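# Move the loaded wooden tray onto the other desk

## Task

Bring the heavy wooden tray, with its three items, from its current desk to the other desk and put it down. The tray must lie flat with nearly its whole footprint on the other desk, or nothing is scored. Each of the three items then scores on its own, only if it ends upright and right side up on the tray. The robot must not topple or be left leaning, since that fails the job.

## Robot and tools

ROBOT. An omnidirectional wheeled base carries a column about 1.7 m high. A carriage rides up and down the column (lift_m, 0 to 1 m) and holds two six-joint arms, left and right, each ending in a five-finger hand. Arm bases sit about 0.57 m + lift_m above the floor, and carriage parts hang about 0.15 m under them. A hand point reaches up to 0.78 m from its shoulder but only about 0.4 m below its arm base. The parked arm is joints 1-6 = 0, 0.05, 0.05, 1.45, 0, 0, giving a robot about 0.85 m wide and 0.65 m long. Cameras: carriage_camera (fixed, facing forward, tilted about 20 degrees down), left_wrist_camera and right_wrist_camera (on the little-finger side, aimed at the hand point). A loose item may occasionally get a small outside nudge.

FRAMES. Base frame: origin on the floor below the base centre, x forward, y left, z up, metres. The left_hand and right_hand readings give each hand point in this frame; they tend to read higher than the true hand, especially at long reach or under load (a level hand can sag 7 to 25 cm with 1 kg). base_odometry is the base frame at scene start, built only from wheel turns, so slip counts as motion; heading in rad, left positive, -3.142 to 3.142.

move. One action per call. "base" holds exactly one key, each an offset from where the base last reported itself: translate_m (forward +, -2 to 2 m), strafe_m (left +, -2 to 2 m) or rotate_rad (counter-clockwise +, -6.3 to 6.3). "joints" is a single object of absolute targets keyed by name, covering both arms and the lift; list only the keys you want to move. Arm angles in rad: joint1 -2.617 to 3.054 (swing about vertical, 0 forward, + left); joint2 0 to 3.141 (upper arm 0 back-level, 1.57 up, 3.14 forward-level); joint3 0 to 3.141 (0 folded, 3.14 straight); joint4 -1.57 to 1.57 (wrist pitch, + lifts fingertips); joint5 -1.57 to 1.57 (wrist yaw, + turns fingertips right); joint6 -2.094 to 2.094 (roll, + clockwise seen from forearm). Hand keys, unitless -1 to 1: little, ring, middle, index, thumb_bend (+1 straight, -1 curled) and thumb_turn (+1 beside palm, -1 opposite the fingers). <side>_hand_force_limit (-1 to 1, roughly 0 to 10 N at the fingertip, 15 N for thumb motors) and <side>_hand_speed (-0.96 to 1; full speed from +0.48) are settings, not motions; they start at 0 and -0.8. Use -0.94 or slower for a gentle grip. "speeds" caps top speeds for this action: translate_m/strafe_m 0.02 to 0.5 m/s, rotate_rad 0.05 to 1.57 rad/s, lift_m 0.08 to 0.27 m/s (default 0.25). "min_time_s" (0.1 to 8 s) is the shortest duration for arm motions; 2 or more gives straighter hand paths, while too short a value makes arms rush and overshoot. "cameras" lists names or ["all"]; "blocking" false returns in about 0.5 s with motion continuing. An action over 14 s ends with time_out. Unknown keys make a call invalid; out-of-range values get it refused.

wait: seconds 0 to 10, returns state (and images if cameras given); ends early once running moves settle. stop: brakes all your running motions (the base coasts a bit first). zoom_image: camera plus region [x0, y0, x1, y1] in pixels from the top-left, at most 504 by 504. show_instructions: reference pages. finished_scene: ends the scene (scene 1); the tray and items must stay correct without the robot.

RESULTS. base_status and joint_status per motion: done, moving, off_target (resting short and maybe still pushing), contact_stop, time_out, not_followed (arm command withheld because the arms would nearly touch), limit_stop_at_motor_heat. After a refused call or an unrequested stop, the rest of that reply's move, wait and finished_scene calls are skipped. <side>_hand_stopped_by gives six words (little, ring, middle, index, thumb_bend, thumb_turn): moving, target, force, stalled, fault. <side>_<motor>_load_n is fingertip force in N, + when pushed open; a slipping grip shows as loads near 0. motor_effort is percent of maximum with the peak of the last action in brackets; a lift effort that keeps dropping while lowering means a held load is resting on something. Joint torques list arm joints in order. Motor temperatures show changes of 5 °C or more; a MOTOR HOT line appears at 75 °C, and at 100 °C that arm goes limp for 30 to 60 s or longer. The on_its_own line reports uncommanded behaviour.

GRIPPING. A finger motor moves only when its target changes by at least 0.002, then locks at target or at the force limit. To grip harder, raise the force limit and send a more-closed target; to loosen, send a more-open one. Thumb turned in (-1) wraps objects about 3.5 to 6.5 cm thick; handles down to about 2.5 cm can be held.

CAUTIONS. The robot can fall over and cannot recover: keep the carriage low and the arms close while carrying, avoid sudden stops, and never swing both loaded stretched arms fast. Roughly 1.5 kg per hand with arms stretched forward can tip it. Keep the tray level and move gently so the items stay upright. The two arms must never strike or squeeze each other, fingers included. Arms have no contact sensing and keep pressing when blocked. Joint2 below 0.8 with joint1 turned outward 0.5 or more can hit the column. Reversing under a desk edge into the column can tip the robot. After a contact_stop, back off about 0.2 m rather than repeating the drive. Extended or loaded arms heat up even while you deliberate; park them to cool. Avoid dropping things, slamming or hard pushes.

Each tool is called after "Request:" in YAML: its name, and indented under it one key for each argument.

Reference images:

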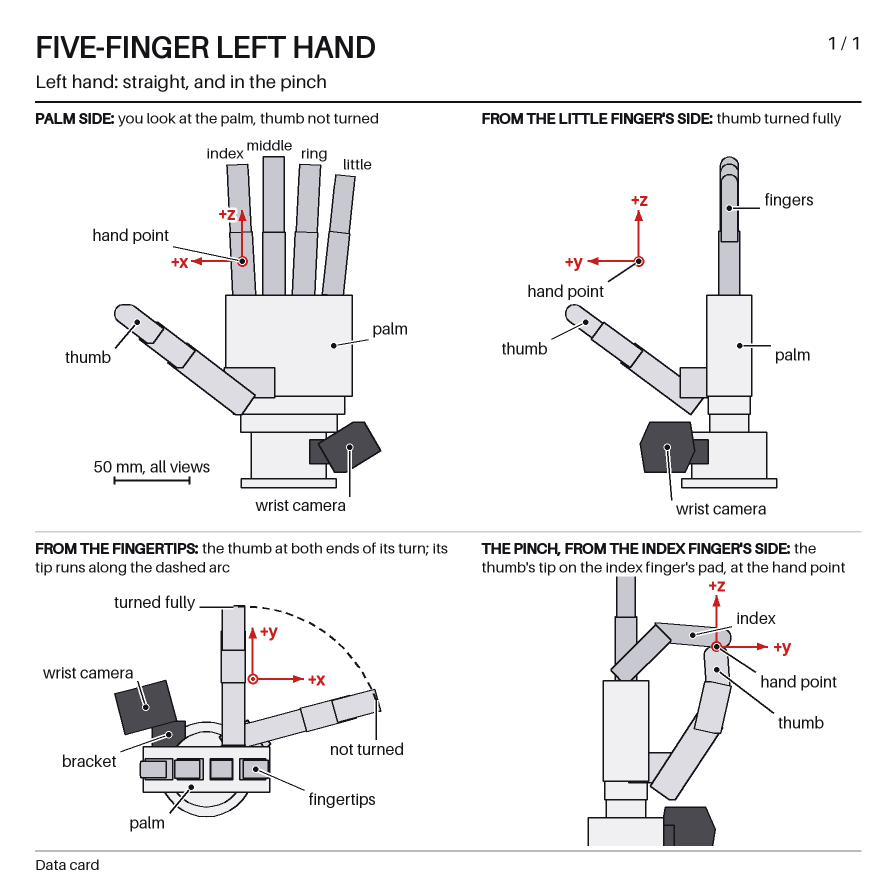

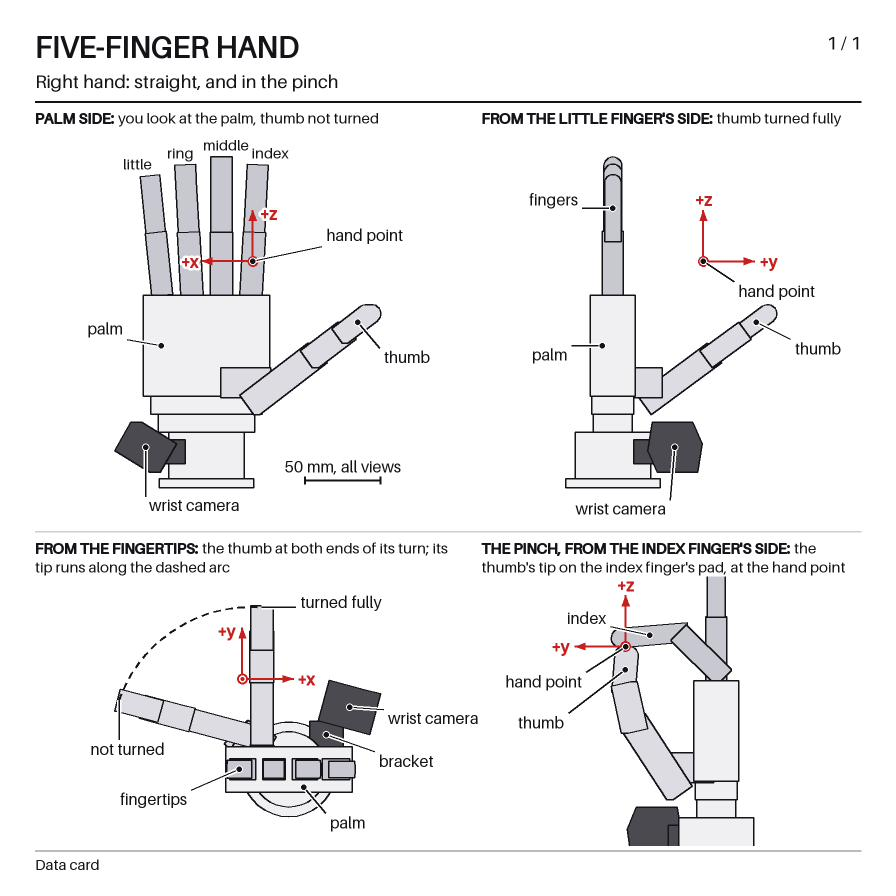

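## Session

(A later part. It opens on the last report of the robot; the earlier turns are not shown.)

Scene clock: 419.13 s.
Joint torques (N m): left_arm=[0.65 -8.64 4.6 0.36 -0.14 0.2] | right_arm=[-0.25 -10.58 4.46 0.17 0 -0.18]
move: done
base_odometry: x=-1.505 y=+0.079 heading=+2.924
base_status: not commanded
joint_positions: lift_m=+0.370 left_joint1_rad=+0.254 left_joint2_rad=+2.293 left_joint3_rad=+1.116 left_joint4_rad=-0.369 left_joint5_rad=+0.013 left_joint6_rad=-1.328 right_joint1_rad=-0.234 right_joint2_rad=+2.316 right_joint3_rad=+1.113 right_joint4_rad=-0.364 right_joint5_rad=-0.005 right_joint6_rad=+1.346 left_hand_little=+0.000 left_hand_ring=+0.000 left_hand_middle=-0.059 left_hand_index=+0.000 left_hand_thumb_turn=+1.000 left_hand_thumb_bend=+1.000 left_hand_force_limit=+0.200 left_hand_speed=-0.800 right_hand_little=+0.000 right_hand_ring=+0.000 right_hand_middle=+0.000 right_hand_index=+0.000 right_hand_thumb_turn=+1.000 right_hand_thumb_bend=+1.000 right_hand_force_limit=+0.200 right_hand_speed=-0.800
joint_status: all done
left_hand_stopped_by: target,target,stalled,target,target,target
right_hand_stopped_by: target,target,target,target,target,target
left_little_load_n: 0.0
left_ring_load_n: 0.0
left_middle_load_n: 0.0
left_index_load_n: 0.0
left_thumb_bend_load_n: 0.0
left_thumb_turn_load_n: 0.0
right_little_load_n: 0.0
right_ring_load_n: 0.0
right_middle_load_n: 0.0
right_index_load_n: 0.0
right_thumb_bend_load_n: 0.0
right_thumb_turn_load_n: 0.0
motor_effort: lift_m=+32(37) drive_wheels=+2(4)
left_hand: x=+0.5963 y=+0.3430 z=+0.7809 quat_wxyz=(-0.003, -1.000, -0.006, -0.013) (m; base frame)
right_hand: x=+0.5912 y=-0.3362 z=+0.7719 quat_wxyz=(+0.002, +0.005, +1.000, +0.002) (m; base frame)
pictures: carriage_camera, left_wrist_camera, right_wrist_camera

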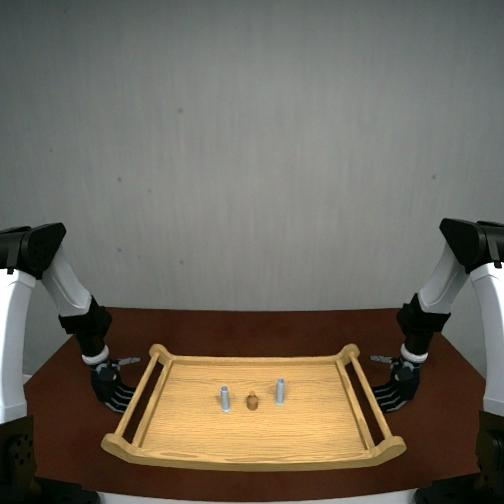

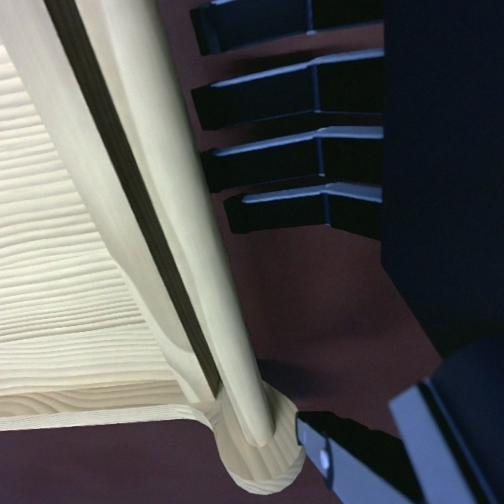

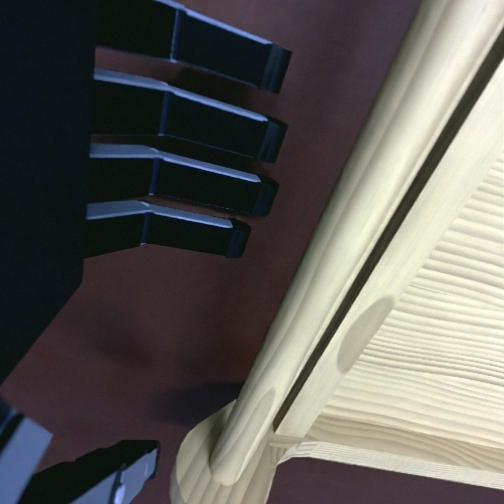

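Request:
move:
  joints: {"left_joint1_rad": 0.36, "left_joint6_rad": -1.22, "right_joint1_rad": -0.36, "right_joint6_rad": 1.22}
  min_time_s: 1.5
  cameras: []

Request:
move:
  joints: {"lift_m": 0.52}
  cameras: ["all"]

Request:
zoom_image:
  camera: "carriage_camera"
  region: [90, 340, 420, 504]

Scene clock: 422.87 s.
Joint torques (N m): left_arm=[0.68 -8.7 4.55 0.36 -0.16 0.29] | right_arm=[-0.23 -10.58 4.46 0.16 0 -0.18]
move: done
base_odometry: x=-1.505 y=+0.079 heading=+2.924
base_status: not commanded
joint_positions: lift_m=+0.370 left_joint1_rad=+0.355 left_joint2_rad=+2.293 left_joint3_rad=+1.116 left_joint4_rad=-0.369 left_joint5_rad=+0.012 left_joint6_rad=-1.233 right_joint1_rad=-0.355 right_joint2_rad=+2.316 right_joint3_rad=+1.113 right_joint4_rad=-0.364 right_joint5_rad=-0.005 right_joint6_rad=+1.232 left_hand_little=+0.000 left_hand_ring=+0.000 left_hand_middle=-0.059 left_hand_index=+0.000 left_hand_thumb_turn=+1.000 left_hand_thumb_bend=+1.000 left_hand_force_limit=+0.200 left_hand_speed=-0.800 right_hand_little=+0.000 right_hand_ring=+0.000 right_hand_middle=+0.000 right_hand_index=+0.000 right_hand_thumb_turn=+1.000 right_hand_thumb_bend=+1.000 right_hand_force_limit=+0.200 right_hand_speed=-0.800
joint_status: all done
left_hand_stopped_by: target,target,stalled,target,target,target
right_hand_stopped_by: target,target,target,target,target,target
left_little_load_n: 0.0
left_ring_load_n: 0.0
left_middle_load_n: 0.0
left_index_load_n: 0.0
left_thumb_bend_load_n: -0.5
left_thumb_turn_load_n: 0.0
right_little_load_n: -0.5
right_ring_load_n: 0.0
right_middle_load_n: 0.0
right_index_load_n: 0.0
right_thumb_bend_load_n: 0.0
right_thumb_turn_load_n: 0.0
motor_effort: lift_m=+32(36) drive_wheels=+2(3)
left_hand: x=+0.5862 y=+0.3771 z=+0.7807 quat_wxyz=(-0.001, -1.000, -0.009, -0.014) (m; base frame)
right_hand: x=+0.5796 y=-0.3760 z=+0.7719 quat_wxyz=(+0.002, +0.008, +1.000, +0.002) (m; base frame)
pictures: none
No camera images: "cameras" was empty.

Scene clock: 424.00 s.
Joint torques (N m): left_arm=[0.51 -9.76 4.55 0.28 -0.16 0.22] | right_arm=[-0.21 -10.5 4.46 0.15 0 -0.18]
move: done
base_odometry: x=-1.505 y=+0.079 heading=+2.924
base_status: not commanded
joint_positions: lift_m=+0.520 left_joint1_rad=+0.355 left_joint2_rad=+2.303 left_joint3_rad=+1.116 left_joint4_rad=-0.363 left_joint5_rad=+0.012 left_joint6_rad=-1.232 right_joint1_rad=-0.355 right_joint2_rad=+2.316 right_joint3_rad=+1.113 right_joint4_rad=-0.364 right_joint5_rad=-0.005 right_joint6_rad=+1.230 left_hand_little=+0.000 left_hand_ring=+0.000 left_hand_middle=-0.059 left_hand_index=+0.000 left_hand_thumb_turn=+1.000 left_hand_thumb_bend=+1.000 left_hand_force_limit=+0.200 left_hand_speed=-0.800 right_hand_little=+0.000 right_hand_ring=+0.000 right_hand_middle=+0.000 right_hand_index=+0.000 right_hand_thumb_turn=+1.000 right_hand_thumb_bend=+1.000 right_hand_force_limit=+0.200 right_hand_speed=-0.800
joint_status: all done
left_hand_stopped_by: target,target,stalled,target,target,target
right_hand_stopped_by: target,target,target,target,target,target
left_little_load_n: 0.0
left_ring_load_n: 0.0
left_middle_load_n: 0.0
left_index_load_n: 0.5
left_thumb_bend_load_n: 0.0
left_thumb_turn_load_n: 0.0
right_little_load_n: 0.0
right_ring_load_n: 0.0
right_middle_load_n: 0.0
right_index_load_n: 0.0
right_thumb_bend_load_n: 0.0
right_thumb_turn_load_n: 0.0
motor_effort: lift_m=+32(44) drive_wheels=+2(5)
left_hand: x=+0.5849 y=+0.3767 z=+0.9272 quat_wxyz=(-0.002, -1.000, -0.008, -0.011) (m; base frame)
right_hand: x=+0.5797 y=-0.3760 z=+0.9220 quat_wxyz=(+0.003, +0.007, +1.000, +0.002) (m; base frame)
pictures: carriage_camera, left_wrist_camera, right_wrist_camera

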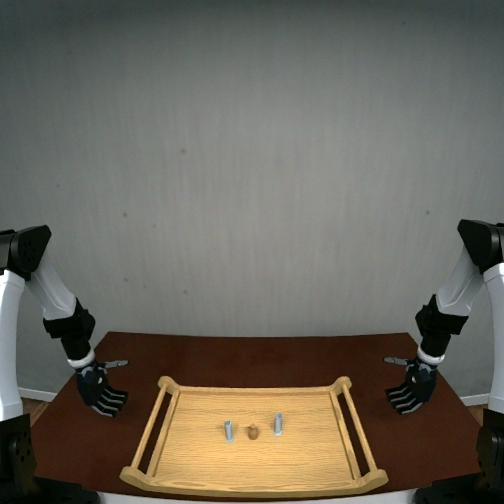

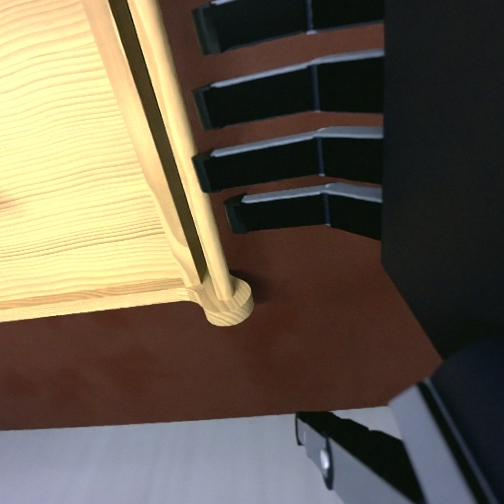

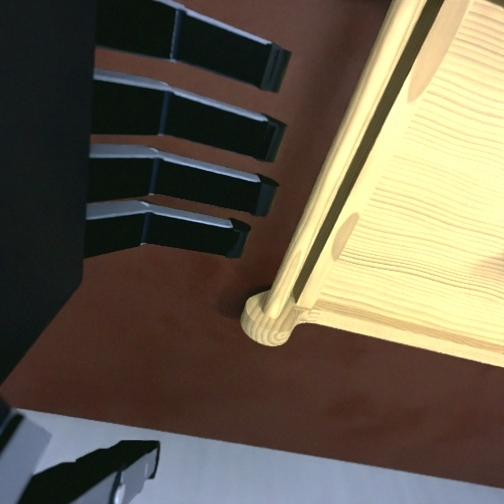

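Scaled by 1.527 from the camera's 504x504 image, which has a finer 720x720 frame.

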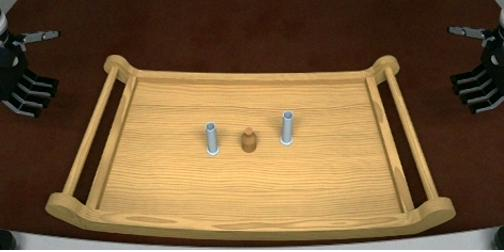

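Request:
move:
  base: {"translate_m": -0.5}
  speeds: {"translate_m": 0.3}
  cameras: ["carriage_camera"]

Request:
zoom_image:
  camera: "carriage_camera"
  region: [130, 270, 380, 400]

Scene clock: 431.00 s.
Joint torques (N m): left_arm=[0.55 -9.74 4.7 0.27 -0.15 0.22] | right_arm=[0.16 -10.61 4.44 0.15 -0.01 -0.17]
move: done
base_odometry: x=-1.017 y=-0.029 heading=+2.924
base_status: done
joint_positions: lift_m=+0.520 left_joint1_rad=+0.357 left_joint2_rad=+2.303 left_joint3_rad=+1.116 left_joint4_rad=-0.360 left_joint5_rad=+0.010 left_joint6_rad=-1.232 right_joint1_rad=-0.358 right_joint2_rad=+2.316 right_joint3_rad=+1.113 right_joint4_rad=-0.363 right_joint5_rad=-0.003 right_joint6_rad=+1.230 left_hand_little=+0.000 left_hand_ring=+0.000 left_hand_middle=-0.059 left_hand_index=+0.000 left_hand_thumb_turn=+1.000 left_hand_thumb_bend=+1.000 left_hand_force_limit=+0.200 left_hand_speed=-0.800 right_hand_little=+0.000 right_hand_ring=+0.000 right_hand_middle=+0.000 right_hand_index=+0.000 right_hand_thumb_turn=+1.000 right_hand_thumb_bend=+1.000 right_hand_force_limit=+0.200 right_hand_speed=-0.800
joint_status: not commanded
left_hand_stopped_by: target,target,stalled,target,target,target
right_hand_stopped_by: target,target,target,target,target,target
left_little_load_n: 0.0
left_ring_load_n: 0.0
left_middle_load_n: 0.0
left_index_load_n: 0.0
left_thumb_bend_load_n: 0.0
left_thumb_turn_load_n: 0.0
right_little_load_n: 0.0
right_ring_load_n: 0.0
right_middle_load_n: 0.0
right_index_load_n: 0.0
right_thumb_bend_load_n: -0.5
right_thumb_turn_load_n: 0.5
motor_effort: lift_m=+30(38) drive_wheels=-2(14)
left_hand: x=+0.5856 y=+0.3780 z=+0.9272 quat_wxyz=(-0.001, -1.000, -0.009, -0.013) (m; base frame)
right_hand: x=+0.5797 y=-0.3775 z=+0.9219 quat_wxyz=(+0.003, +0.009, +1.000, +0.001) (m; base frame)
pictures: carriage_camera

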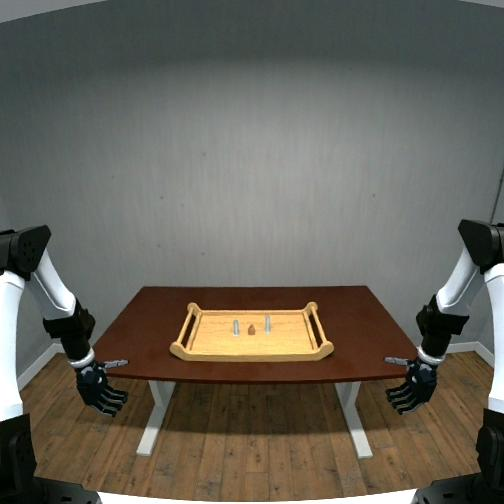

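Scaled by 2.016 from the camera's 504x504 image, which has a finer 720x720 frame.

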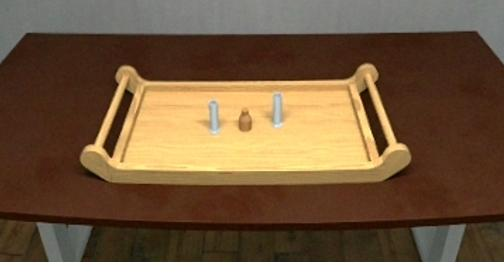

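Request:
finished_scene:

The scene is finished: the task was done.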